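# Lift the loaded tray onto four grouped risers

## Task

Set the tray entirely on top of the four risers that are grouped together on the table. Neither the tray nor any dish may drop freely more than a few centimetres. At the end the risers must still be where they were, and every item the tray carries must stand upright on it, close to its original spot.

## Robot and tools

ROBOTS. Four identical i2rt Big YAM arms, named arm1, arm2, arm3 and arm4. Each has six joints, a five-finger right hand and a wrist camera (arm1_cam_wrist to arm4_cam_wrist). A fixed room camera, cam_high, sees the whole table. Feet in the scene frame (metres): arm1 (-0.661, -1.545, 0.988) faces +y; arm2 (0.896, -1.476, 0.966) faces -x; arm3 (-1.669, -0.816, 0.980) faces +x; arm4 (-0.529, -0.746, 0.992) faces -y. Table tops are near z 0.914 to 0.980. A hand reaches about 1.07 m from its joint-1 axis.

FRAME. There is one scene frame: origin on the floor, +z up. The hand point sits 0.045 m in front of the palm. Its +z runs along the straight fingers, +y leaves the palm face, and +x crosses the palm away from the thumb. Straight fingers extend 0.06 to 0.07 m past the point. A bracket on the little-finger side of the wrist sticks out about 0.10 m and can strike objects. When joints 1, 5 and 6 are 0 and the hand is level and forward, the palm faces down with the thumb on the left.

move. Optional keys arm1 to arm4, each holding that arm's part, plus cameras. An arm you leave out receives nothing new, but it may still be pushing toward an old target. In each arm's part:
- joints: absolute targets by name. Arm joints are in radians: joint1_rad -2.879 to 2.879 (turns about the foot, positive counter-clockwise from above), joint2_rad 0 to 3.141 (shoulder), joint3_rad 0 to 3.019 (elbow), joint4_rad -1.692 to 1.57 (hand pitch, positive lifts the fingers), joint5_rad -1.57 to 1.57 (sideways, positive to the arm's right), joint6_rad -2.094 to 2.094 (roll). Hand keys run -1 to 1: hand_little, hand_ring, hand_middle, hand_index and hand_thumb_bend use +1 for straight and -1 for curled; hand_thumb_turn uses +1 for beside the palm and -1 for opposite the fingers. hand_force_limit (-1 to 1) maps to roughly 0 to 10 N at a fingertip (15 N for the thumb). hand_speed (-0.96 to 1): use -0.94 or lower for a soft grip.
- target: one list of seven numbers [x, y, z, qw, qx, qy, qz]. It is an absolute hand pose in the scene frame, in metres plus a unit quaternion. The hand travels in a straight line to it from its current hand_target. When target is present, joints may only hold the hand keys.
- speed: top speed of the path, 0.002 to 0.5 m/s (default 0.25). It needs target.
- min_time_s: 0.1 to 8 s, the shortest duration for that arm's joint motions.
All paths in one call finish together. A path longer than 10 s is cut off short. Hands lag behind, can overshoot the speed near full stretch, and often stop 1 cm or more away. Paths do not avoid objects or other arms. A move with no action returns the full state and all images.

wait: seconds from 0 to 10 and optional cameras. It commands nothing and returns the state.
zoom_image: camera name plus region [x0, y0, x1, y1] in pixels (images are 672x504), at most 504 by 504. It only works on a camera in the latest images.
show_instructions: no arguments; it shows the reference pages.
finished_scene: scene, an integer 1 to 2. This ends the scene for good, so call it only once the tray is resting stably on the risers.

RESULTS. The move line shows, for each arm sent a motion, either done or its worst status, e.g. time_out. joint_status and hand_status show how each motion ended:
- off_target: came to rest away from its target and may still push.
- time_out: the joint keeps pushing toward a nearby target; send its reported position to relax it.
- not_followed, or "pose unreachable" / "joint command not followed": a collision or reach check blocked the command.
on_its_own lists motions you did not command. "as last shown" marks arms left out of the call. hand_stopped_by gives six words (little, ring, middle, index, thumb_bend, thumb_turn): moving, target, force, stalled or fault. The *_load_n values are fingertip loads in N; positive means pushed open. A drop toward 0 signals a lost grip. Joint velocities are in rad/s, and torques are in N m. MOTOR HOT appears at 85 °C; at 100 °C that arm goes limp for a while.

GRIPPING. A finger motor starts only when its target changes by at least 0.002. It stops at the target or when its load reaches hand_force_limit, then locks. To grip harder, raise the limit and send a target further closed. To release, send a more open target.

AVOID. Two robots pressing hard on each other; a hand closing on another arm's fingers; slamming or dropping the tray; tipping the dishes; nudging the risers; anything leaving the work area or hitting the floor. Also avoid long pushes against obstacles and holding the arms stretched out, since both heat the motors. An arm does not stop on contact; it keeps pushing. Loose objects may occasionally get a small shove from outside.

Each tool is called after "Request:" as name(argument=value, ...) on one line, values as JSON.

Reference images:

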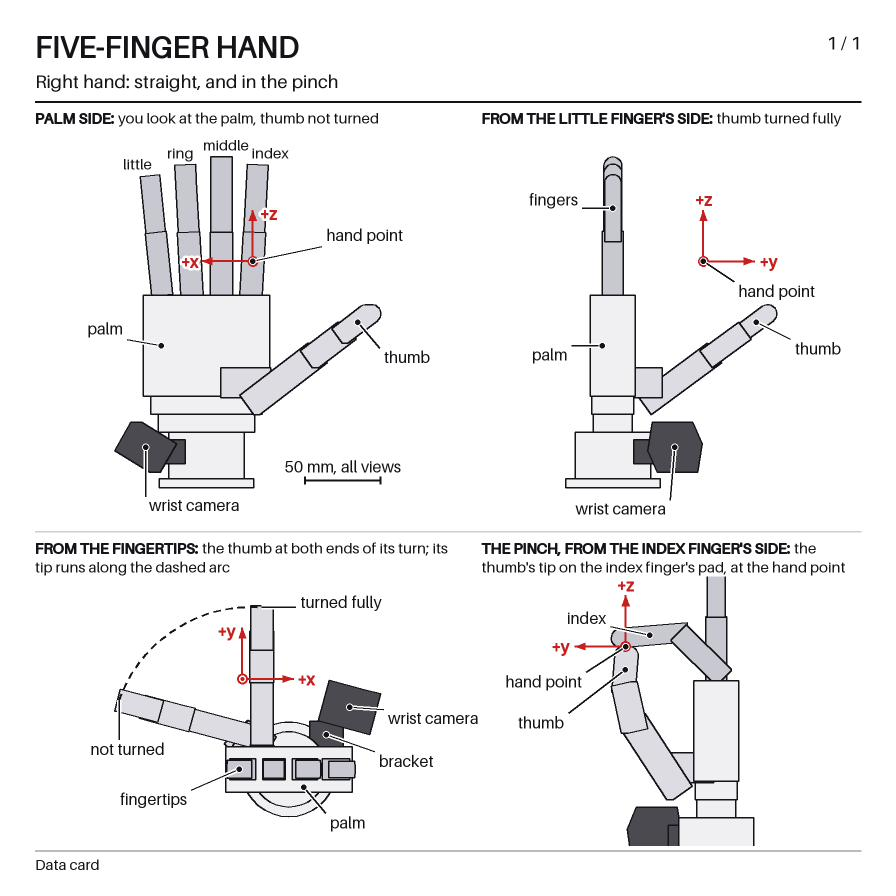

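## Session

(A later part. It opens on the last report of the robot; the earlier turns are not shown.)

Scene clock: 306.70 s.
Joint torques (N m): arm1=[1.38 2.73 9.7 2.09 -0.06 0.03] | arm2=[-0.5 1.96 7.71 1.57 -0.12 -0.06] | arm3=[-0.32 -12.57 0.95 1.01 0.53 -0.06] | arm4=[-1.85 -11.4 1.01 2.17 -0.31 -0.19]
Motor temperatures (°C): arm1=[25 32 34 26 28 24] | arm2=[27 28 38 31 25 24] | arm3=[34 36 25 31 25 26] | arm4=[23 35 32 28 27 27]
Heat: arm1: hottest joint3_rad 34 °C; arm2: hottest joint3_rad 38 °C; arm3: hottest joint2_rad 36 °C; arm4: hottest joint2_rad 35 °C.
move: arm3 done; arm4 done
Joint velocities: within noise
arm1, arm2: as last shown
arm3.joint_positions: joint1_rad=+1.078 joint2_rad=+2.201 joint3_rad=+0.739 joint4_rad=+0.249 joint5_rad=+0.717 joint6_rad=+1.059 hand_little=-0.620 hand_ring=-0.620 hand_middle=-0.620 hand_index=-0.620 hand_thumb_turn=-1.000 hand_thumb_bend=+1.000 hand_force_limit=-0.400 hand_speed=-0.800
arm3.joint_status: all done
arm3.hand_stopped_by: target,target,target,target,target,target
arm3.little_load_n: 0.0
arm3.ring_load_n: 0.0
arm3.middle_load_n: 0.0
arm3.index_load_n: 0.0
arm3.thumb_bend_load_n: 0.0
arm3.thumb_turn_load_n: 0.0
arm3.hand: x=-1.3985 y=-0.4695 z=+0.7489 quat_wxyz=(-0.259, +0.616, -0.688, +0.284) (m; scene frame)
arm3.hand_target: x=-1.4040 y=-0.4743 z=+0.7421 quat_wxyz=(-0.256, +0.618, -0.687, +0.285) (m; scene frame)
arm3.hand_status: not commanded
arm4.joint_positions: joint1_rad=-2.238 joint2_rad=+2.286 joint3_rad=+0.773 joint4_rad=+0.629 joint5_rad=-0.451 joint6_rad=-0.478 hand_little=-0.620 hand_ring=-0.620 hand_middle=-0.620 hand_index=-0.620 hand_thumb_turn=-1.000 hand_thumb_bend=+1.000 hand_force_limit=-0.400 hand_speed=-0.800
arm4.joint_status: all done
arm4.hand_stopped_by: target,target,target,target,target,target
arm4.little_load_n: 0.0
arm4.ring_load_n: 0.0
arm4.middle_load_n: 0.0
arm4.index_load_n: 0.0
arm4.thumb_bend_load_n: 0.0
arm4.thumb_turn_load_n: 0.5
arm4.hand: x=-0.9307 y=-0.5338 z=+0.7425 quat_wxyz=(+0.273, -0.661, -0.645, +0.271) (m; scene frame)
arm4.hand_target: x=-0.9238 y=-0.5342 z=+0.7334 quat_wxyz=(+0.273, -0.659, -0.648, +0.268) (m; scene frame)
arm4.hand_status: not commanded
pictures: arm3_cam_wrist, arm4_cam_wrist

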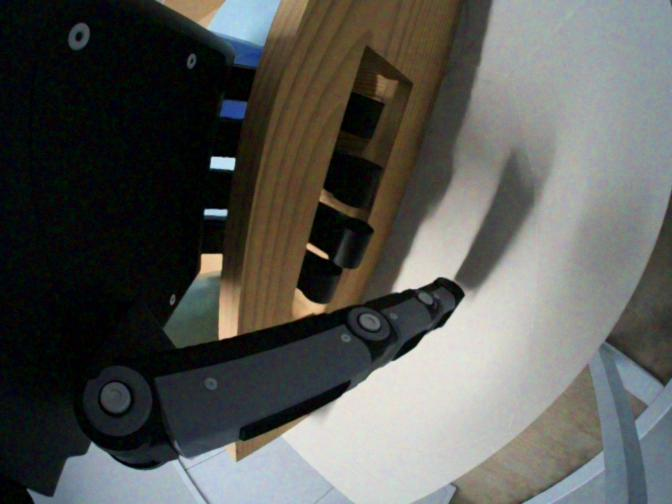

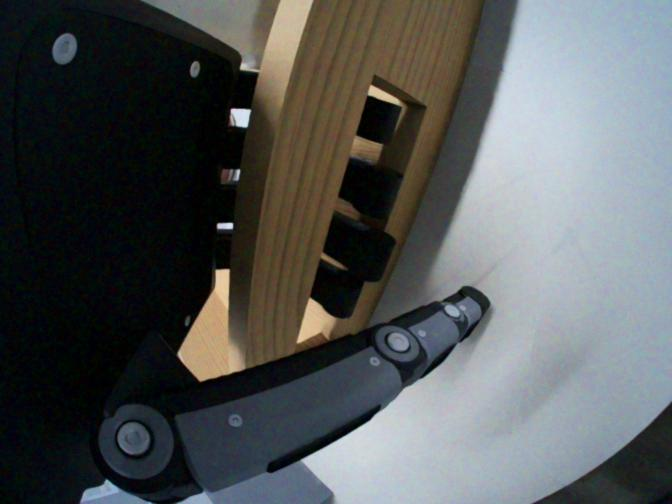

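Request:
move(arm3={"target": [-1.404, -0.474, 0.775, 0.2561, -0.6182, 0.6866, -0.2844], "speed": 0.03}, arm4={"target": [-0.924, -0.534, 0.766, 0.2729, -0.659, -0.6476, 0.2682], "speed": 0.03}, cameras=["arm3_cam_wrist", "arm4_cam_wrist"])

Scene clock: 309.57 s.
Joint torques (N m): arm1=[1.44 2.73 9.69 2.1 -0.06 0.03] | arm2=[-0.44 1.96 7.68 1.59 -0.12 -0.07] | arm3=[-0.26 -18.78 -0.08 -0.46 1.01 -0.19] | arm4=[-1.85 -16.5 0.31 0.51 -0.36 -0.15]
Motor temperatures (°C): arm1=[25 32 34 26 28 24] | arm2=[27 28 38 31 25 24] | arm3=[34 36 24 31 25 26] | arm4=[23 36 32 28 27 27]
Heat: arm1: hottest joint3_rad 34 °C; arm2: hottest joint3_rad 38 °C; arm3: hottest joint2_rad 36 °C; arm4: hottest joint2_rad 36 °C.
move: arm3 off_target; arm4 off_target
Joint velocities: within noise
arm1, arm2: as last shown
arm3.joint_positions: joint1_rad=+1.074 joint2_rad=+2.174 joint3_rad=+0.723 joint4_rad=+0.214 joint5_rad=+0.704 joint6_rad=+1.073 hand_little=-0.619 hand_ring=-0.620 hand_middle=-0.620 hand_index=-0.620 hand_thumb_turn=-1.000 hand_thumb_bend=+1.000 hand_force_limit=-0.400 hand_speed=-0.800
arm3.joint_status: not commanded
arm3.hand_stopped_by: target,target,target,target,target,target
arm3.little_load_n: 7.0
arm3.ring_load_n: 4.5
arm3.middle_load_n: 0.0
arm3.index_load_n: 0.0
arm3.thumb_bend_load_n: 0.0
arm3.thumb_turn_load_n: 0.0
arm3.hand: x=-1.4030 y=-0.4761 z=+0.7542 quat_wxyz=(-0.249, +0.616, -0.693, +0.280) (m; scene frame)
arm3.hand_target: x=-1.4038 y=-0.4741 z=+0.7736 quat_wxyz=(-0.256, +0.618, -0.687, +0.284) (m; scene frame)
arm3.hand_status: off_target (0.021 m and 1.2 deg from the pose sent, 0.027 m and 0.5 deg at the start)
arm4.joint_positions: joint1_rad=-2.238 joint2_rad=+2.252 joint3_rad=+0.745 joint4_rad=+0.603 joint5_rad=-0.451 joint6_rad=-0.482 hand_little=-0.620 hand_ring=-0.620 hand_middle=-0.620 hand_index=-0.620 hand_thumb_turn=-1.000 hand_thumb_bend=+1.000 hand_force_limit=-0.400 hand_speed=-0.800
arm4.joint_status: not commanded
arm4.hand_stopped_by: target,target,target,target,target,target
arm4.little_load_n: 0.0
arm4.ring_load_n: 1.0
arm4.middle_load_n: 1.0
arm4.index_load_n: 2.5
arm4.thumb_bend_load_n: 0.0
arm4.thumb_turn_load_n: 0.0
arm4.hand: x=-0.9220 y=-0.5403 z=+0.7503 quat_wxyz=(+0.264, -0.663, -0.646, +0.269) (m; scene frame)
arm4.hand_target: x=-0.9240 y=-0.5342 z=+0.7653 quat_wxyz=(+0.273, -0.659, -0.648, +0.268) (m; scene frame)
arm4.hand_status: off_target (0.017 m and 1.1 deg from the pose sent, 0.024 m and 0.5 deg at the start)
pictures: arm3_cam_wrist, arm4_cam_wrist

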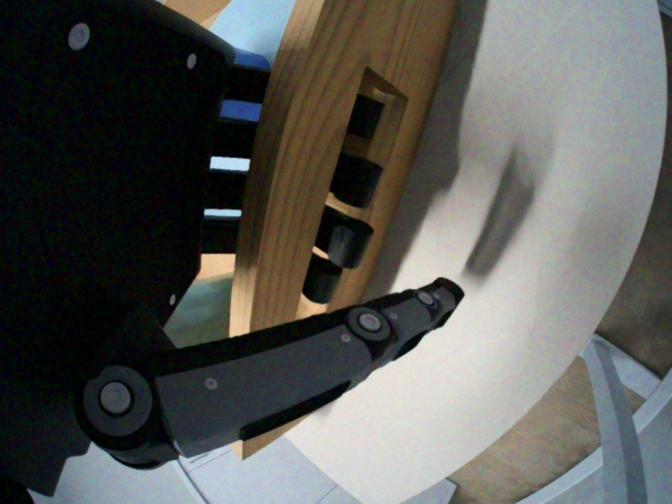

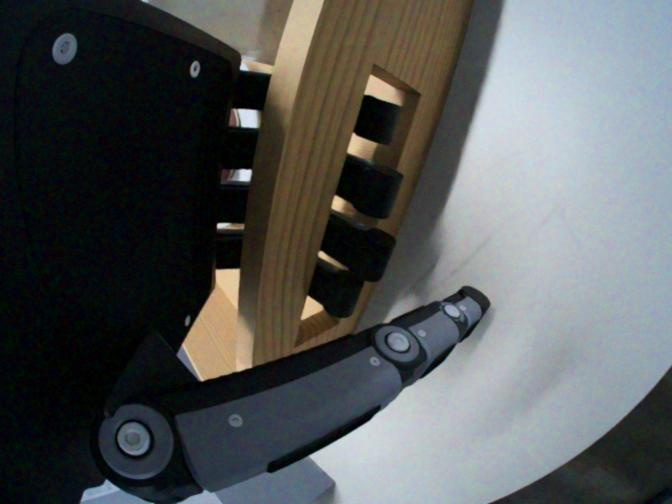

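Request:
move(arm3={"target": [-1.404, -0.474, 0.80, 0.2561, -0.6182, 0.6866, -0.2844], "speed": 0.03}, arm4={"target": [-0.924, -0.534, 0.796, 0.2729, -0.659, -0.6476, 0.2682], "speed": 0.03}, cameras=["arm3_cam_wrist", "arm4_cam_wrist", "cam_high"])

Request:
zoom_image(camera="cam_high", region=[360, 180, 510, 360])

Scene clock: 312.97 s.
Joint torques (N m): arm1=[1.38 2.67 9.69 2.1 -0.07 0.03] | arm2=[-0.44 2.14 7.72 1.55 -0.11 -0.07] | arm3=[1.55 -19.66 0.36 -0.27 0.81 -0.2] | arm4=[-2.9 -19.31 -0.4 0.87 0.04 -0.12]
Motor temperatures (°C): arm1=[25 32 34 26 28 24] | arm2=[27 28 38 31 25 24] | arm3=[34 37 24 31 25 26] | arm4=[23 36 32 28 27 27]
Heat: arm1: hottest joint3_rad 34 °C; arm2: hottest joint3_rad 38 °C; arm3: hottest joint2_rad 37 °C; arm4: hottest joint2_rad 36 °C.
move: arm3 off_target; arm4 off_target
Joint velocities: within noise
arm1, arm2: as last shown
arm3.joint_positions: joint1_rad=+1.060 joint2_rad=+2.111 joint3_rad=+0.705 joint4_rad=+0.144 joint5_rad=+0.709 joint6_rad=+1.074 hand_little=-0.620 hand_ring=-0.619 hand_middle=-0.620 hand_index=-0.620 hand_thumb_turn=-1.000 hand_thumb_bend=+1.000 hand_force_limit=-0.400 hand_speed=-0.800
arm3.joint_status: not commanded
arm3.hand_stopped_by: target,target,target,target,target,target
arm3.little_load_n: 2.5
arm3.ring_load_n: 4.5
arm3.middle_load_n: 4.5
arm3.index_load_n: 3.5
arm3.thumb_bend_load_n: 0.0
arm3.thumb_turn_load_n: 0.0
arm3.hand: x=-1.4010 y=-0.4869 z=+0.7712 quat_wxyz=(-0.236, +0.615, -0.695, +0.288) (m; scene frame)
arm3.hand_target: x=-1.4037 y=-0.4743 z=+0.7975 quat_wxyz=(-0.256, +0.618, -0.687, +0.284) (m; scene frame)
arm3.hand_status: off_target (0.032 m and 2.6 deg from the pose sent, 0.046 m and 1.2 deg at the start)
arm4.joint_positions: joint1_rad=-2.222 joint2_rad=+2.203 joint3_rad=+0.729 joint4_rad=+0.527 joint5_rad=-0.459 joint6_rad=-0.483 hand_little=-0.620 hand_ring=-0.619 hand_middle=-0.620 hand_index=-0.620 hand_thumb_turn=-1.000 hand_thumb_bend=+1.000 hand_force_limit=-0.400 hand_speed=-0.800
arm4.joint_status: not commanded
arm4.hand_stopped_by: target,target,target,target,target,target
arm4.little_load_n: 4.5
arm4.ring_load_n: 5.0
arm4.middle_load_n: 1.0
arm4.index_load_n: 0.0
arm4.thumb_bend_load_n: 0.0
arm4.thumb_turn_load_n: 0.0
arm4.hand: x=-0.9177 y=-0.5545 z=+0.7617 quat_wxyz=(+0.241, -0.664, -0.653, +0.272) (m; scene frame)
arm4.hand_target: x=-0.9241 y=-0.5348 z=+0.7930 quat_wxyz=(+0.273, -0.659, -0.647, +0.268) (m; scene frame)
arm4.hand_status: off_target (0.040 m and 3.8 deg from the pose sent, 0.046 m and 1.1 deg at the start)
pictures: arm3_cam_wrist, arm4_cam_wrist, cam_high

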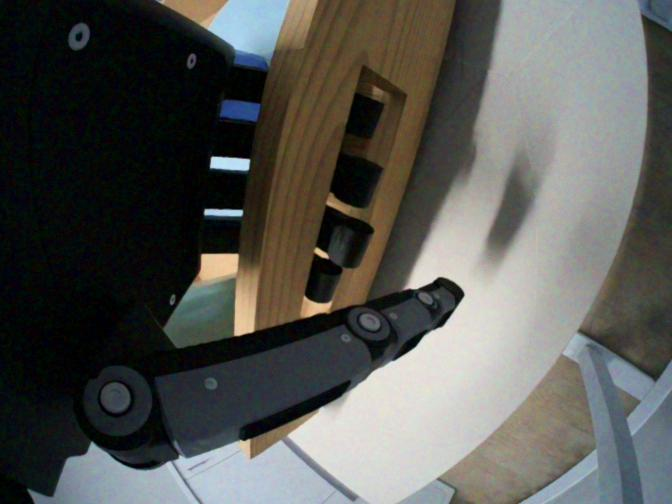

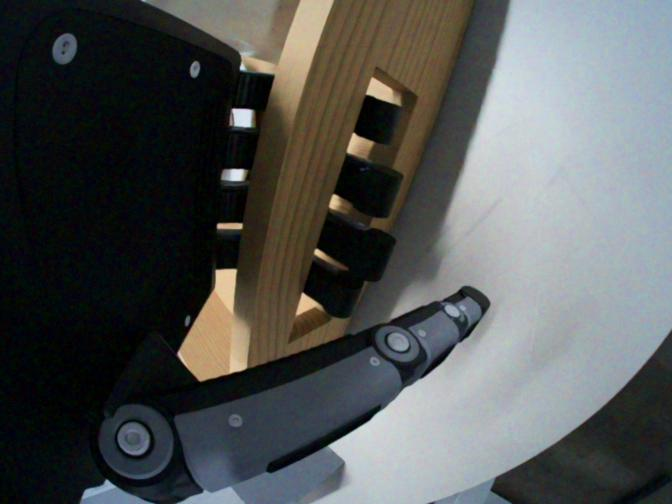

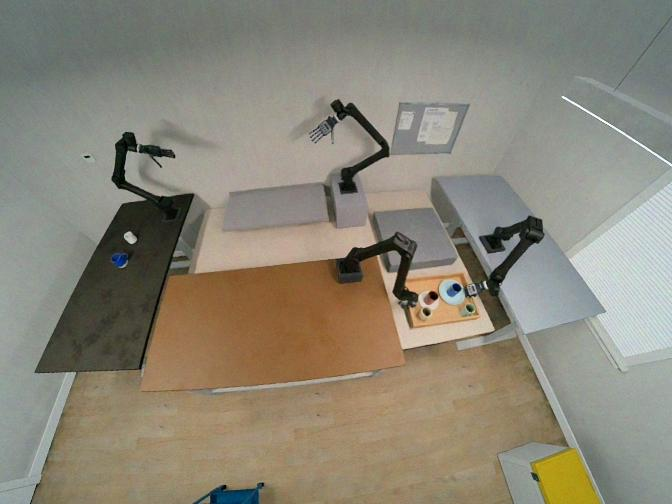

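Scaled by 2.800.

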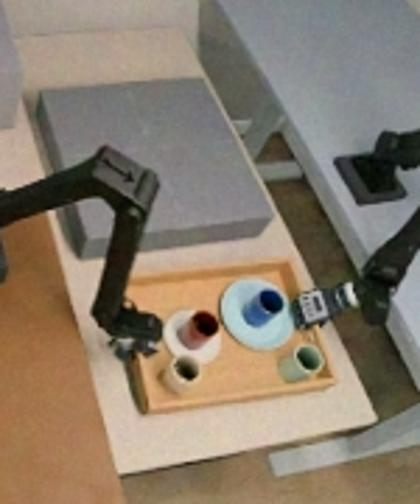

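Request:
move(arm3={"target": [-1.404, -0.474, 0.93, 0.2561, -0.6182, 0.6866, -0.2844], "speed": 0.04}, arm4={"target": [-0.924, -0.534, 0.926, 0.2729, -0.659, -0.6476, 0.2682], "speed": 0.04}, cameras=["arm3_cam_wrist", "arm4_cam_wrist", "cam_high"])

Request:
zoom_image(camera="cam_high", region=[360, 180, 510, 360])

Scene clock: 321.33 s.
Joint torques (N m): arm1=[1.44 2.67 9.68 2.09 -0.06 0.03] | arm2=[-0.5 2.02 7.71 1.57 -0.11 -0.07] | arm3=[1.61 -18.14 6.22 -0.65 0.78 -0.21] | arm4=[-3.25 -18.26 4.03 0.58 0.17 -0.14]
Motor temperatures (°C): arm1=[25 32 34 26 28 24] | arm2=[27 28 38 31 25 24] | arm3=[34 37 24 31 25 26] | arm4=[23 36 32 28 27 26]
Heat: arm1: hottest joint3_rad 34 °C; arm2: hottest joint3_rad 38 °C; arm3: hottest joint2_rad 37 °C; arm4: hottest joint2_rad 36 °C.
move: arm3 off_target; arm4 off_target
Joint velocities: within noise
arm1, arm2: as last shown
arm2.thumb_bend_load_n: -0.5
arm3.joint_positions: joint1_rad=+1.056 joint2_rad=+1.708 joint3_rad=+0.676 joint4_rad=-0.257 joint5_rad=+0.710 joint6_rad=+1.074 hand_little=-0.620 hand_ring=-0.619 hand_middle=-0.620 hand_index=-0.620 hand_thumb_turn=-1.000 hand_thumb_bend=+1.000 hand_force_limit=-0.400 hand_speed=-0.800
arm3.joint_status: not commanded
arm3.hand_stopped_by: target,target,target,target,target,target
arm3.little_load_n: 2.5
arm3.ring_load_n: 4.5
arm3.middle_load_n: 4.5
arm3.index_load_n: 3.0
arm3.thumb_bend_load_n: 0.0
arm3.thumb_turn_load_n: 0.0
arm3.hand: x=-1.4033 y=-0.4946 z=+0.8943 quat_wxyz=(-0.224, +0.618, -0.694, +0.293) (m; scene frame)
arm3.hand_target: x=-1.4037 y=-0.4744 z=+0.9275 quat_wxyz=(-0.256, +0.618, -0.687, +0.284) (m; scene frame)
arm3.hand_status: off_target (0.041 m and 3.9 deg from the pose sent, 0.159 m and 2.6 deg at the start)
arm4.joint_positions: joint1_rad=-2.219 joint2_rad=+1.795 joint3_rad=+0.681 joint4_rad=+0.145 joint5_rad=-0.463 joint6_rad=-0.483 hand_little=-0.620 hand_ring=-0.619 hand_middle=-0.620 hand_index=-0.620 hand_thumb_turn=-1.000 hand_thumb_bend=+1.000 hand_force_limit=-0.400 hand_speed=-0.800
arm4.joint_status: not commanded
arm4.hand_stopped_by: target,target,target,target,target,target
arm4.little_load_n: 5.0
arm4.ring_load_n: 5.5
arm4.middle_load_n: 0.5
arm4.index_load_n: 0.0
arm4.thumb_bend_load_n: 0.0
arm4.thumb_turn_load_n: 0.0
arm4.hand: x=-0.9183 y=-0.5574 z=+0.8865 quat_wxyz=(+0.230, -0.667, -0.654, +0.273) (m; scene frame)
arm4.hand_target: x=-0.9245 y=-0.5348 z=+0.9227 quat_wxyz=(+0.273, -0.659, -0.647, +0.268) (m; scene frame)
arm4.hand_status: off_target (0.046 m and 5.1 deg from the pose sent, 0.166 m and 3.8 deg at the start)
pictures: arm3_cam_wrist, arm4_cam_wrist, cam_high

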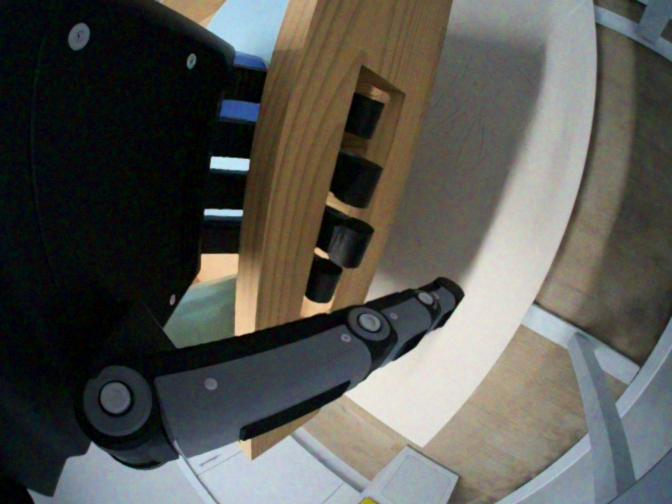

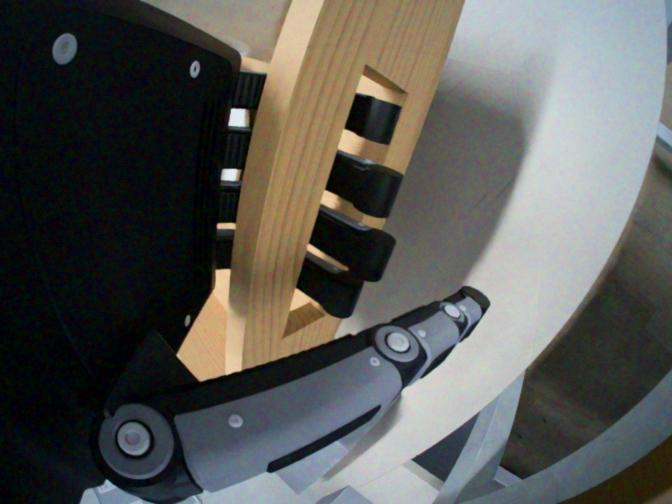

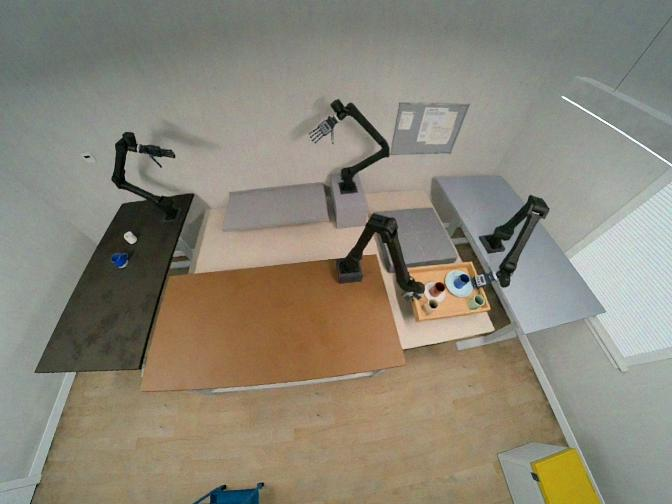

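Scaled by 2.800.

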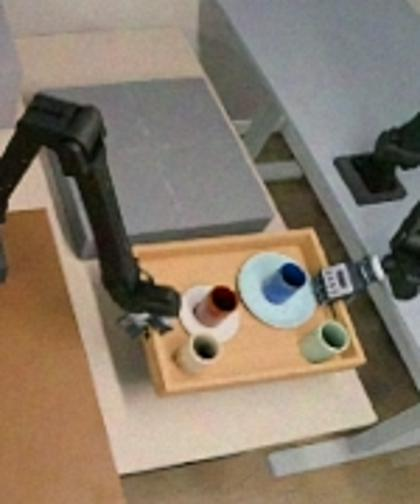

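Request:
move(arm1={"target": [-0.90, -1.30, 1.2, 0.633, -0.382, -0.6485, -0.1825], "speed": 0.3}, cameras=["arm1_cam_wrist", "arm3_cam_wrist"])

Request:
zoom_image(camera="arm1_cam_wrist", region=[200, 50, 672, 500])

Scene clock: 335.10 s.
Joint torques (N m): arm1=[30.33 5.07 8.24 1.69 -0.69 -0.08] | arm2=[-0.38 2.08 7.69 1.57 -0.12 -0.07] | arm3=[1.79 -18.43 6.24 -0.53 0.74 -0.19] | arm4=[-3.08 -18.2 4.01 0.59 0.18 -0.14]
Motor temperatures (°C): arm1=[25 32 33 26 28 24] | arm2=[27 28 38 31 25 24] | arm3=[34 36 25 31 25 26] | arm4=[23 39 32 28 27 26]
Heat: arm1: hottest joint3_rad 33 °C; arm2: hottest joint3_rad 38 °C; arm3: hottest joint2_rad 36 °C; arm4: hottest joint2_rad 39 °C.
move: arm1 off_target
Joint velocities: arm1=[within noise] | arm2=[within noise] | arm3=[within noise] | arm4=[0.005 -0.005 0.002 -0.012 -0.007 -0.154]
arm1.joint_positions: joint1_rad=-1.044 joint2_rad=-0.004 joint3_rad=+0.440 joint4_rad=-1.347 joint5_rad=-1.417 joint6_rad=-2.072 hand_little=+1.000 hand_ring=+1.000 hand_middle=+1.000 hand_index=+1.000 hand_thumb_turn=+1.000 hand_thumb_bend=+1.000 hand_force_limit=+0.000 hand_speed=-0.800
arm1.joint_status: not commanded
arm1.hand_stopped_by: target,target,target,target,target,target
arm1.little_load_n: 0.0
arm1.ring_load_n: 0.0
arm1.middle_load_n: 0.0
arm1.index_load_n: 0.0
arm1.thumb_bend_load_n: 0.0
arm1.thumb_turn_load_n: 0.0
arm1.hand: x=-0.6748 y=-1.3415 z=+1.2157 quat_wxyz=(-0.616, +0.516, +0.544, +0.242) (m; scene frame)
arm1.hand_target: x=-0.7436 y=-1.3564 z=+1.2125 quat_wxyz=(-0.646, +0.409, +0.631, +0.134) (m; scene frame)
arm1.hand_status: off_target (0.230 m and 20.7 deg from the pose sent, 0.568 m and 129.7 deg at the start; pose on its path clipped on 91 of 172 steps; a joint's target at an end of its range on 127 of 172 steps)
arm2, arm3, arm4: as last shown
arm2.thumb_bend_load_n: 0.0
arm4.little_load_n: 5.5
arm4.index_load_n: 0.5
pictures: arm1_cam_wrist, arm3_cam_wrist

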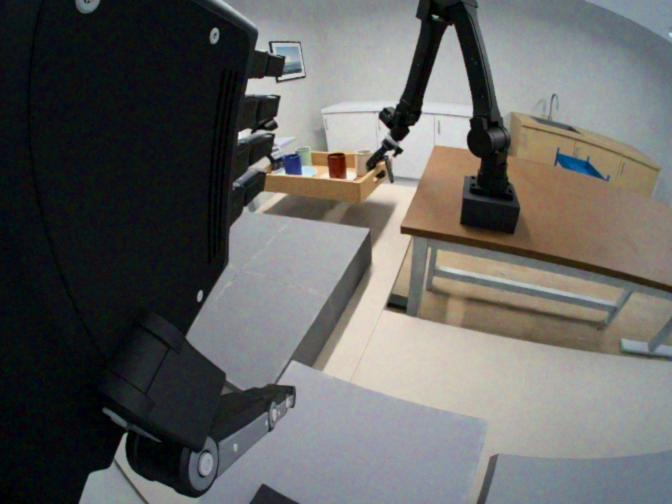

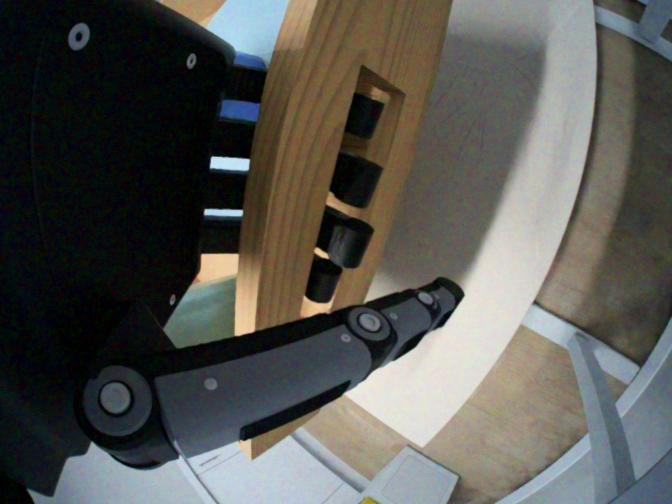

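Scaled by 1.068 from the camera's 672x504 image, which has a finer 960x720 frame.

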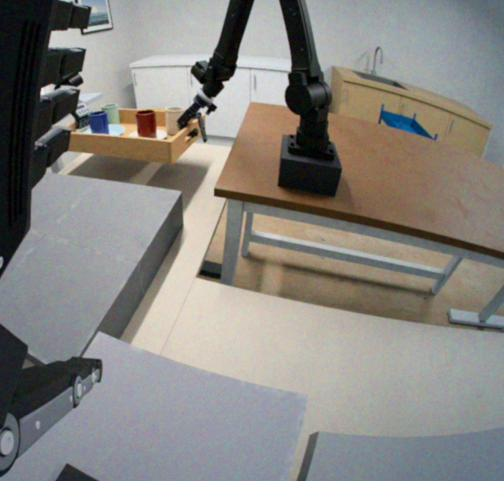

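Request:
move(arm1={"joints": {"joint1_rad": 0.6, "joint2_rad": 0.75, "joint3_rad": 1.4, "joint4_rad": -1.2, "joint5_rad": -0.1, "joint6_rad": -1.26}, "min_time_s": 5}, cameras=["arm1_cam_wrist"])

Request:
zoom_image(camera="arm1_cam_wrist", region=[200, 50, 672, 500])

Scene clock: 343.93 s.
Joint torques (N m): arm1=[2.14 -3.78 12.88 2.4 0.11 0.12] | arm2=[-0.5 2.02 7.73 1.59 -0.11 -0.07] | arm3=[1.73 -17.73 6.32 -0.54 0.76 -0.2] | arm4=[-3.31 -18.14 4 0.57 0.18 -0.14]
Motor temperatures (°C): arm1=[28 32 34 26 28 24] | arm2=[27 28 38 31 25 24] | arm3=[34 36 25 31 25 26] | arm4=[23 40 32 28 27 26]
Heat: arm1: hottest joint3_rad 34 °C; arm2: hottest joint3_rad 38 °C; arm3: hottest joint2_rad 36 °C; arm4: hottest joint2_rad 40 °C.
move: arm1 done
Joint velocities: within noise
arm1.joint_positions: joint1_rad=+0.590 joint2_rad=+0.783 joint3_rad=+1.361 joint4_rad=-1.212 joint5_rad=-0.102 joint6_rad=-1.269 hand_little=+1.000 hand_ring=+1.000 hand_middle=+1.000 hand_index=+1.000 hand_thumb_turn=+1.000 hand_thumb_bend=+1.000 hand_force_limit=+0.000 hand_speed=-0.800
arm1.joint_status: all done
arm1.hand_stopped_by: target,target,target,target,target,target
arm1.little_load_n: -0.5
arm1.ring_load_n: 0.0
arm1.middle_load_n: 0.0
arm1.index_load_n: 0.0
arm1.thumb_bend_load_n: 0.0
arm1.thumb_turn_load_n: 0.0
arm1.hand: x=-0.8191 y=-1.2716 z=+1.4411 quat_wxyz=(-0.437, +0.511, +0.733, +0.109) (m; scene frame)
arm1.hand_target: x=-0.8164 y=-1.2817 z=+1.4725 quat_wxyz=(-0.472, +0.497, +0.718, +0.118) (m; scene frame)
arm1.hand_status: not commanded
arm2, arm3, arm4: as last shown
arm3.little_load_n: 3.0
arm4.little_load_n: 5.0
arm4.index_load_n: 0.0
pictures: arm1_cam_wrist

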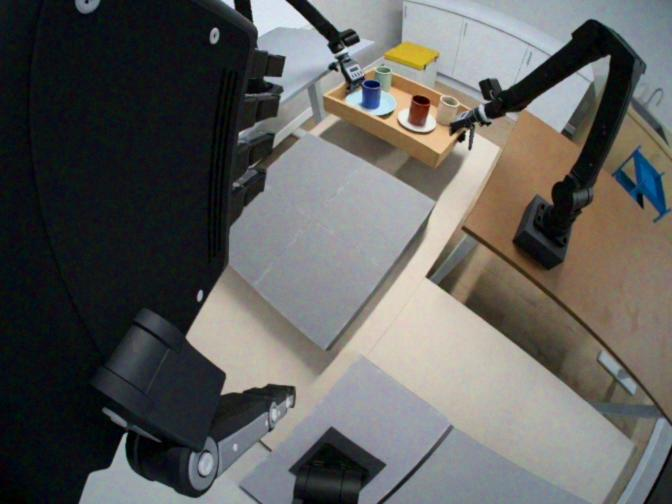

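Scaled by 1.068 from the camera's 672x504 image, which has a finer 960x720 frame.

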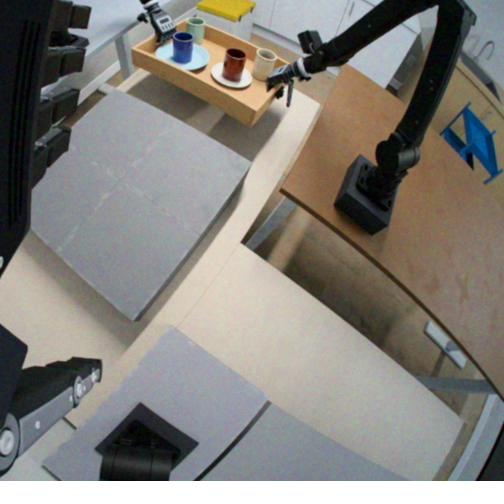

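Request:
zoom_image(camera="arm1_cam_wrist", region=[210, 60, 480, 370])

Scaled by 1.626 from the camera's 672x504 image, which has a finer 960x720 frame.

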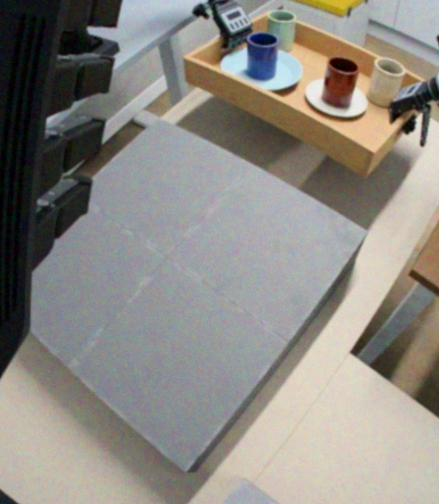

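Request:
move(arm3={"target": [-1.404, -0.474, 0.985, 0.2561, -0.6182, 0.6866, -0.2844], "speed": 0.05}, arm4={"target": [-0.924, -0.534, 0.985, 0.2729, -0.659, -0.6476, 0.2682], "speed": 0.05})

Request:
move(arm3={"target": [-1.404, -0.574, 0.985, 0.2561, -0.6182, 0.6866, -0.2844], "speed": 0.06}, arm4={"target": [-0.924, -0.634, 0.985, 0.2729, -0.659, -0.6476, 0.2682], "speed": 0.06}, cameras=["arm1_cam_wrist", "arm3_cam_wrist", "arm4_cam_wrist"])

Scene clock: 371.20 s.
Joint torques (N m): arm1=[2.14 -3.78 12.88 2.4 0.11 0.11] | arm2=[-0.38 1.96 7.68 1.59 -0.11 -0.08] | arm3=[2.32 -16.79 11.17 -0.99 0.61 -0.24] | arm4=[-3.66 -17.2 8.01 0.32 0.27 -0.14]
Motor temperatures (°C): arm1=[27 31 35 26 27 24] | arm2=[27 28 38 30 25 24] | arm3=[34 37 26 31 25 26] | arm4=[23 41 32 28 27 26]
Heat: arm1: hottest joint3_rad 35 °C; arm2: hottest joint3_rad 38 °C; arm3: hottest joint2_rad 37 °C; arm4: hottest joint2_rad 41 °C.
move: arm3 off_target; arm4 off_target
Joint velocities: within noise
arm1: as last shown
arm1.little_load_n: 0.0
arm2.joint_positions: joint1_rad=-0.240 joint2_rad=+0.637 joint3_rad=+1.411 joint4_rad=-1.145 joint5_rad=-0.224 joint6_rad=-1.344 hand_little=+1.000 hand_ring=+1.000 hand_middle=+1.000 hand_index=+1.000 hand_thumb_turn=+1.000 hand_thumb_bend=+1.000 hand_force_limit=+0.000 hand_speed=-0.800
arm2.joint_status: not commanded
arm2.hand_stopped_by: target,target,target,target,target,target
arm2.little_load_n: 0.0
arm2.ring_load_n: 0.0
arm2.middle_load_n: 0.0
arm2.index_load_n: 0.0
arm2.thumb_bend_load_n: 0.0
arm2.thumb_turn_load_n: 0.0
arm2.hand: x=+0.6360 y=-1.4041 z=+1.5033 quat_wxyz=(+0.563, -0.126, -0.812, +0.093) (m; scene frame)
arm2.hand_target: x=+0.6379 y=-1.4045 z=+1.5158 quat_wxyz=(+0.574, -0.123, -0.804, +0.092) (m; scene frame)
arm2.hand_status: not commanded
arm3.joint_positions: joint1_rad=+1.051 joint2_rad=+1.564 joint3_rad=+0.676 joint4_rad=-0.432 joint5_rad=+0.713 joint6_rad=+1.074 hand_little=-0.620 hand_ring=-0.619 hand_middle=-0.620 hand_index=-0.620 hand_thumb_turn=-1.000 hand_thumb_bend=+1.000 hand_force_limit=-0.400 hand_speed=-0.800
arm3.joint_status: not commanded
arm3.hand_stopped_by: target,target,target,target,target,target
arm3.little_load_n: 2.0
arm3.ring_load_n: 4.0
arm3.middle_load_n: 3.0
arm3.index_load_n: 2.0
arm3.thumb_bend_load_n: 0.0
arm3.thumb_turn_load_n: 0.0
arm3.hand: x=-1.4093 y=-0.5108 z=+0.9374 quat_wxyz=(-0.210, +0.620, -0.694, +0.300) (m; scene frame)
arm3.hand_target: x=-1.4042 y=-0.4757 z=+0.9829 quat_wxyz=(-0.256, +0.618, -0.687, +0.284) (m; scene frame)
arm3.hand_status: off_target (0.060 m and 5.6 deg from the pose sent, 0.093 m and 3.9 deg at the start)
arm4.joint_positions: joint1_rad=-2.215 joint2_rad=+1.632 joint3_rad=+0.681 joint4_rad=-0.048 joint5_rad=-0.465 joint6_rad=-0.483 hand_little=-0.620 hand_ring=-0.619 hand_middle=-0.620 hand_index=-0.620 hand_thumb_turn=-1.000 hand_thumb_bend=+1.000 hand_force_limit=-0.400 hand_speed=-0.800
arm4.joint_status: not commanded
arm4.hand_stopped_by: target,target,target,target,target,target
arm4.little_load_n: 6.0
arm4.ring_load_n: 3.0
arm4.middle_load_n: 0.0
arm4.index_load_n: 0.5
arm4.thumb_bend_load_n: 0.0
arm4.thumb_turn_load_n: 0.0
arm4.hand: x=-0.9090 y=-0.5673 z=+0.9357 quat_wxyz=(+0.215, -0.671, -0.656, +0.272) (m; scene frame)
arm4.hand_target: x=-0.9238 y=-0.5355 z=+0.9822 quat_wxyz=(+0.273, -0.659, -0.647, +0.267) (m; scene frame)
arm4.hand_status: off_target (0.061 m and 6.8 deg from the pose sent, 0.101 m and 5.1 deg at the start)
pictures: none

Scene clock: 373.57 s.
Joint torques (N m): arm1=[2.2 -3.84 12.88 2.4 0.11 0.11] | arm2=[-0.26 1.96 7.71 1.59 -0.12 -0.07] | arm3=[1.03 -12.81 7.86 0.55 0.63 -0.45] | arm4=[-2.26 -14.56 5.65 1.87 0.45 -0.01]
Motor temperatures (°C): arm1=[27 31 35 26 27 24] | arm2=[27 28 38 30 25 24] | arm3=[34 37 26 31 25 26] | arm4=[23 41 33 28 27 26]
Heat: arm1: hottest joint3_rad 35 °C; arm2: hottest joint3_rad 38 °C; arm3: hottest joint2_rad 37 °C; arm4: hottest joint2_rad 41 °C.
move: arm3 off_target; arm4 off_target
Joint velocities: within noise
arm1, arm2: as last shown
arm1.thumb_turn_load_n: 0.5
arm3.joint_positions: joint1_rad=+0.899 joint2_rad=+1.317 joint3_rad=+0.480 joint4_rad=-0.340 joint5_rad=+0.646 joint6_rad=+0.899 hand_little=-0.620 hand_ring=-0.619 hand_middle=-0.620 hand_index=-0.620 hand_thumb_turn=-1.000 hand_thumb_bend=+1.000 hand_force_limit=-0.400 hand_speed=-0.800
arm3.joint_status: not commanded
arm3.hand_stopped_by: target,target,target,target,target,target
arm3.little_load_n: 1.5
arm3.ring_load_n: 3.5
arm3.middle_load_n: 3.5
arm3.index_load_n: 3.0
arm3.thumb_bend_load_n: 0.0
arm3.thumb_turn_load_n: 0.0
arm3.hand: x=-1.4084 y=-0.5884 z=+0.9579 quat_wxyz=(-0.222, +0.615, -0.700, +0.287) (m; scene frame)
arm3.hand_target: x=-1.4035 y=-0.5741 z=+0.9833 quat_wxyz=(-0.256, +0.618, -0.687, +0.285) (m; scene frame)
arm3.hand_status: off_target (0.031 m and 4.2 deg from the pose sent, 0.079 m and 5.6 deg at the start)
arm4.joint_positions: joint1_rad=-1.995 joint2_rad=+1.495 joint3_rad=+0.557 joint4_rad=+0.013 joint5_rad=-0.312 joint6_rad=-0.304 hand_little=-0.620 hand_ring=-0.619 hand_middle=-0.620 hand_index=-0.620 hand_thumb_turn=-1.000 hand_thumb_bend=+1.000 hand_force_limit=-0.400 hand_speed=-0.800
arm4.joint_status: not commanded
arm4.hand_stopped_by: target,target,target,target,target,target
arm4.little_load_n: 5.5
arm4.ring_load_n: 3.0
arm4.middle_load_n: 0.0
arm4.index_load_n: 0.0
arm4.thumb_bend_load_n: 0.0
arm4.thumb_turn_load_n: 0.0
arm4.hand: x=-0.9098 y=-0.6503 z=+0.9485 quat_wxyz=(+0.222, -0.670, -0.660, +0.258) (m; scene frame)
arm4.hand_target: x=-0.9244 y=-0.6347 z=+0.9829 quat_wxyz=(+0.273, -0.659, -0.648, +0.268) (m; scene frame)
arm4.hand_status: off_target (0.042 m and 6.2 deg from the pose sent, 0.084 m and 6.8 deg at the start)
pictures: arm1_cam_wrist, arm3_cam_wrist, arm4_cam_wrist

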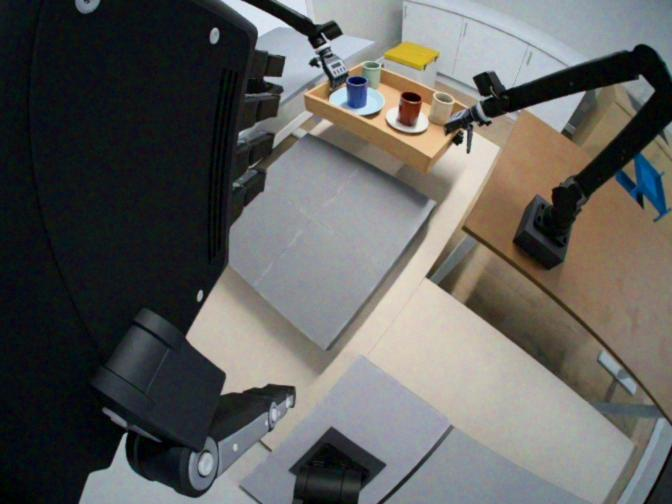

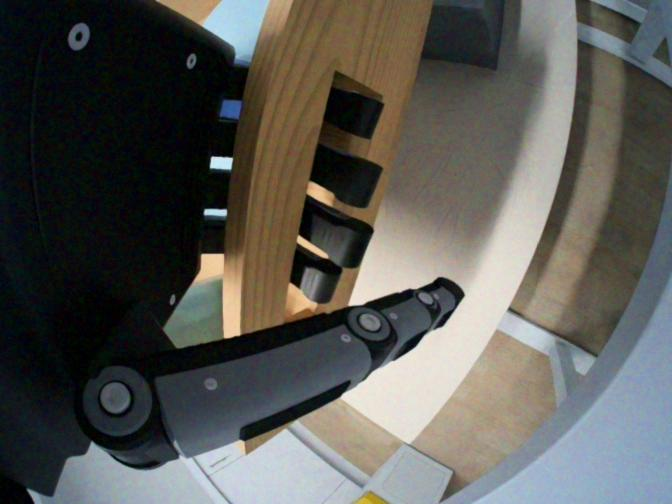

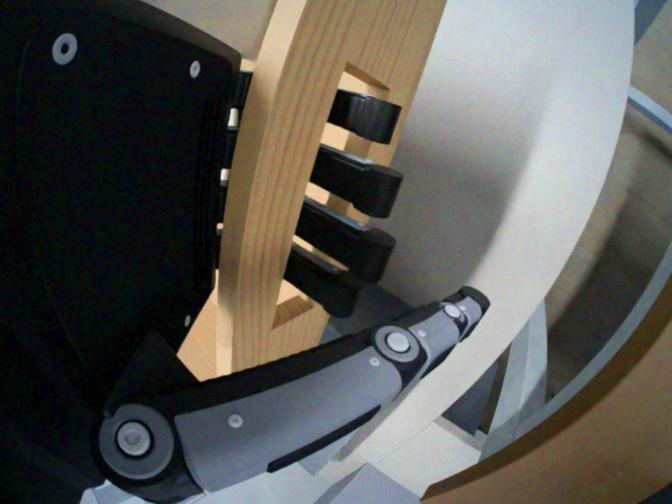

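Request:
move(arm3={"target": [-1.404, -0.694, 0.985, 0.2561, -0.6182, 0.6866, -0.2844], "speed": 0.07}, arm4={"target": [-0.927, -0.754, 0.985, 0.2729, -0.659, -0.6476, 0.2682], "speed": 0.07}, cameras=["arm1_cam_wrist", "arm3_cam_wrist", "arm4_cam_wrist"])

Scene clock: 378.10 s.
Joint torques (N m): arm1=[2.2 -3.78 12.86 2.4 0.11 0.11] | arm2=[-0.44 2.08 7.71 1.55 -0.12 -0.07] | arm3=[-0.32 -7.53 9.16 0.94 0.46 -0.43] | arm4=[-1.38 -12.98 5.34 1.76 0.74 0.02]
Motor temperatures (°C): arm1=[26 31 35 26 27 24] | arm2=[27 28 38 30 25 24] | arm3=[34 37 26 31 25 26] | arm4=[23 40 33 28 27 26]
Heat: arm1: hottest joint3_rad 35 °C; arm2: hottest joint3_rad 38 °C; arm3: hottest joint2_rad 37 °C; arm4: hottest joint2_rad 40 °C.
move: arm3 off_target; arm4 off_target
Joint velocities: within noise
arm1, arm2: as last shown
arm1.thumb_turn_load_n: 0.0
arm2.ring_load_n: -0.5
arm2.thumb_bend_load_n: 0.5
arm3.joint_positions: joint1_rad=+0.538 joint2_rad=+0.972 joint3_rad=+0.257 joint4_rad=-0.252 joint5_rad=+0.441 joint6_rad=+0.527 hand_little=-0.620 hand_ring=-0.619 hand_middle=-0.620 hand_index=-0.620 hand_thumb_turn=-1.000 hand_thumb_bend=+1.000 hand_force_limit=-0.400 hand_speed=-0.800
arm3.joint_status: not commanded
arm3.hand_stopped_by: target,target,target,target,target,target
arm3.little_load_n: 1.5
arm3.ring_load_n: 3.5
arm3.middle_load_n: 3.5
arm3.index_load_n: 3.0
arm3.thumb_bend_load_n: 0.0
arm3.thumb_turn_load_n: 0.0
arm3.hand: x=-1.4140 y=-0.6985 z=+0.9655 quat_wxyz=(-0.231, +0.618, -0.700, +0.273) (m; scene frame)
arm3.hand_target: x=-1.4034 y=-0.6938 z=+0.9836 quat_wxyz=(-0.256, +0.618, -0.687, +0.285) (m; scene frame)
arm3.hand_status: off_target (0.022 m and 3.4 deg from the pose sent, 0.109 m and 4.2 deg at the start)
arm4.joint_positions: joint1_rad=-1.637 joint2_rad=+1.413 joint3_rad=+0.483 joint4_rad=+0.070 joint5_rad=-0.054 joint6_rad=-0.038 hand_little=-0.620 hand_ring=-0.619 hand_middle=-0.620 hand_index=-0.620 hand_thumb_turn=-1.000 hand_thumb_bend=+1.000 hand_force_limit=-0.400 hand_speed=-0.800
arm4.joint_status: not commanded
arm4.hand_stopped_by: target,target,target,target,target,target
arm4.little_load_n: 6.0
arm4.ring_load_n: 3.0
arm4.middle_load_n: 0.5
arm4.index_load_n: 0.5
arm4.thumb_bend_load_n: 0.0
arm4.thumb_turn_load_n: 0.0
arm4.hand: x=-0.9148 y=-0.7590 z=+0.9540 quat_wxyz=(+0.237, -0.667, -0.662, +0.247) (m; scene frame)
arm4.hand_target: x=-0.9275 y=-0.7544 z=+0.9829 quat_wxyz=(+0.272, -0.659, -0.647, +0.268) (m; scene frame)
arm4.hand_status: off_target (0.034 m and 5.1 deg from the pose sent, 0.111 m and 6.2 deg at the start)
pictures: arm1_cam_wrist, arm3_cam_wrist, arm4_cam_wrist

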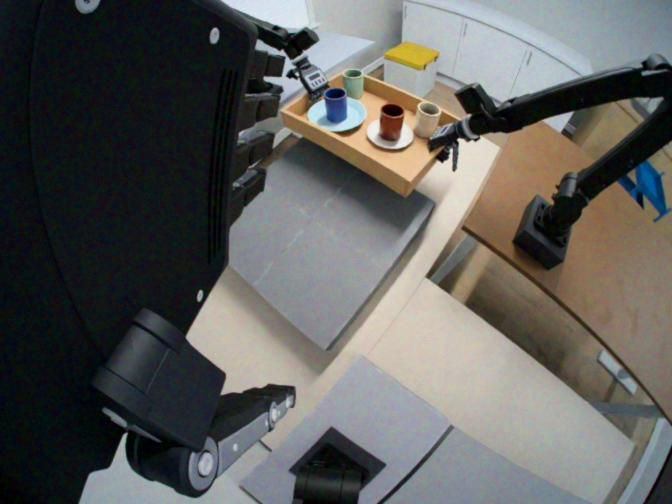

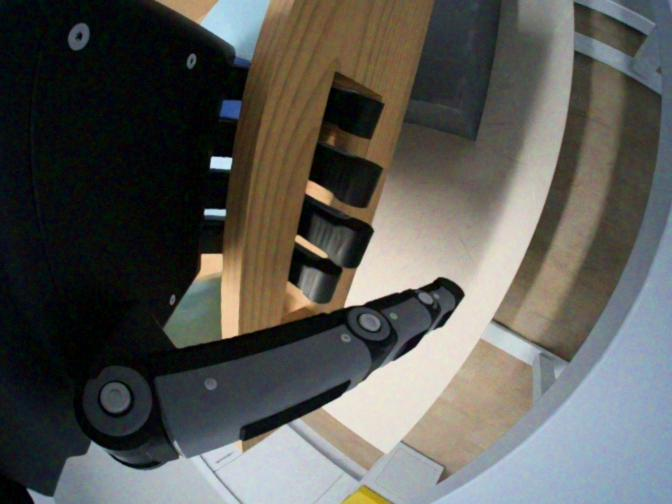

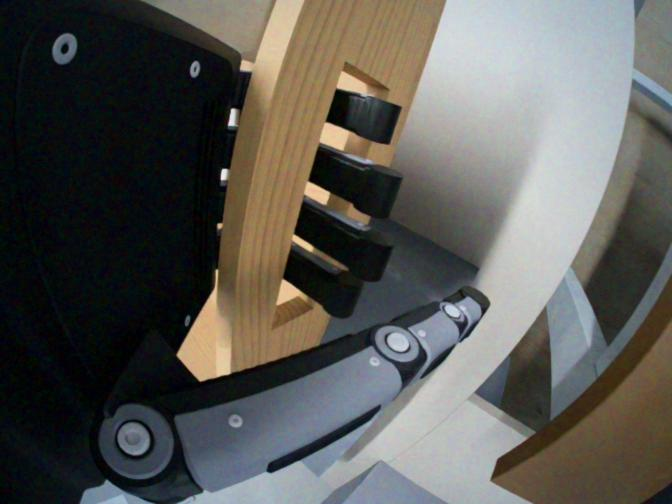

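Request:
move(arm3={"target": [-1.394, -0.784, 1.0, 0.2561, -0.6182, 0.6866, -0.2844], "speed": 0.06}, arm4={"target": [-0.917, -0.844, 1.0, 0.2729, -0.659, -0.6476, 0.2682], "speed": 0.06}, cameras=["arm1_cam_wrist"])

Scene clock: 382.30 s.
Joint torques (N m): arm1=[2.14 -3.78 12.89 2.39 0.11 0.11] | arm2=[-0.44 2.02 7.71 1.58 -0.11 -0.08] | arm3=[-1.2 -6.36 10.97 0.42 0.14 -0.3] | arm4=[-0.32 -12.1 7.71 0.27 0.77 0.02]
Motor temperatures (°C): arm1=[26 31 35 26 27 24] | arm2=[27 28 38 30 25 24] | arm3=[34 37 26 31 25 26] | arm4=[23 40 33 28 27 26]
Heat: arm1: hottest joint3_rad 35 °C; arm2: hottest joint3_rad 38 °C; arm3: hottest joint2_rad 37 °C; arm4: hottest joint2_rad 40 °C.
move: arm3 off_target; arm4 off_target
Joint velocities: within noise
arm1, arm2: as last shown
arm2.ring_load_n: 0.0
arm2.thumb_bend_load_n: 0.0
arm3.joint_positions: joint1_rad=+0.069 joint2_rad=+0.817 joint3_rad=+0.219 joint4_rad=-0.252 joint5_rad=+0.123 joint6_rad=+0.144 hand_little=-0.620 hand_ring=-0.619 hand_middle=-0.620 hand_index=-0.620 hand_thumb_turn=-1.000 hand_thumb_bend=+1.000 hand_force_limit=-0.400 hand_speed=-0.800
arm3.joint_status: not commanded
arm3.hand_stopped_by: target,target,target,target,target,target
arm3.little_load_n: 1.0
arm3.ring_load_n: 3.0
arm3.middle_load_n: 3.0
arm3.index_load_n: 3.5
arm3.thumb_bend_load_n: 0.0
arm3.thumb_turn_load_n: 0.0
arm3.hand: x=-1.4049 y=-0.7808 z=+0.9779 quat_wxyz=(-0.240, +0.621, -0.697, +0.264) (m; scene frame)
arm3.hand_target: x=-1.3929 y=-0.7836 z=+0.9981 quat_wxyz=(-0.256, +0.618, -0.687, +0.285) (m; scene frame)
arm3.hand_status: off_target (0.025 m and 3.2 deg from the pose sent, 0.094 m and 3.4 deg at the start)
arm4.joint_positions: joint1_rad=-1.348 joint2_rad=+1.356 joint3_rad=+0.471 joint4_rad=+0.025 joint5_rad=+0.163 joint6_rad=+0.175 hand_little=-0.620 hand_ring=-0.619 hand_middle=-0.620 hand_index=-0.620 hand_thumb_turn=-1.000 hand_thumb_bend=+1.000 hand_force_limit=-0.400 hand_speed=-0.800
arm4.joint_status: not commanded
arm4.hand_stopped_by: target,target,target,target,target,target
arm4.little_load_n: 5.0
arm4.ring_load_n: 2.5
arm4.middle_load_n: 0.0
arm4.index_load_n: 0.5
arm4.thumb_bend_load_n: 0.0
arm4.thumb_turn_load_n: 0.0
arm4.hand: x=-0.9032 y=-0.8394 z=+0.9650 quat_wxyz=(+0.252, -0.666, -0.659, +0.242) (m; scene frame)
arm4.hand_target: x=-0.9174 y=-0.8443 z=+0.9976 quat_wxyz=(+0.272, -0.659, -0.647, +0.269) (m; scene frame)
arm4.hand_status: off_target (0.038 m and 4.1 deg from the pose sent, 0.097 m and 5.1 deg at the start)
pictures: arm1_cam_wrist

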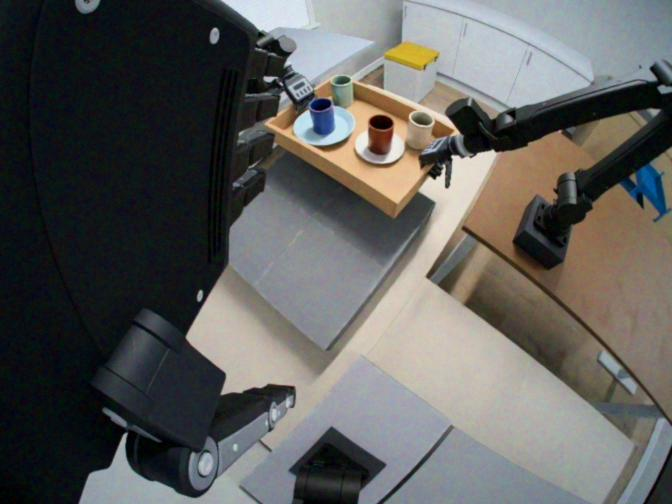

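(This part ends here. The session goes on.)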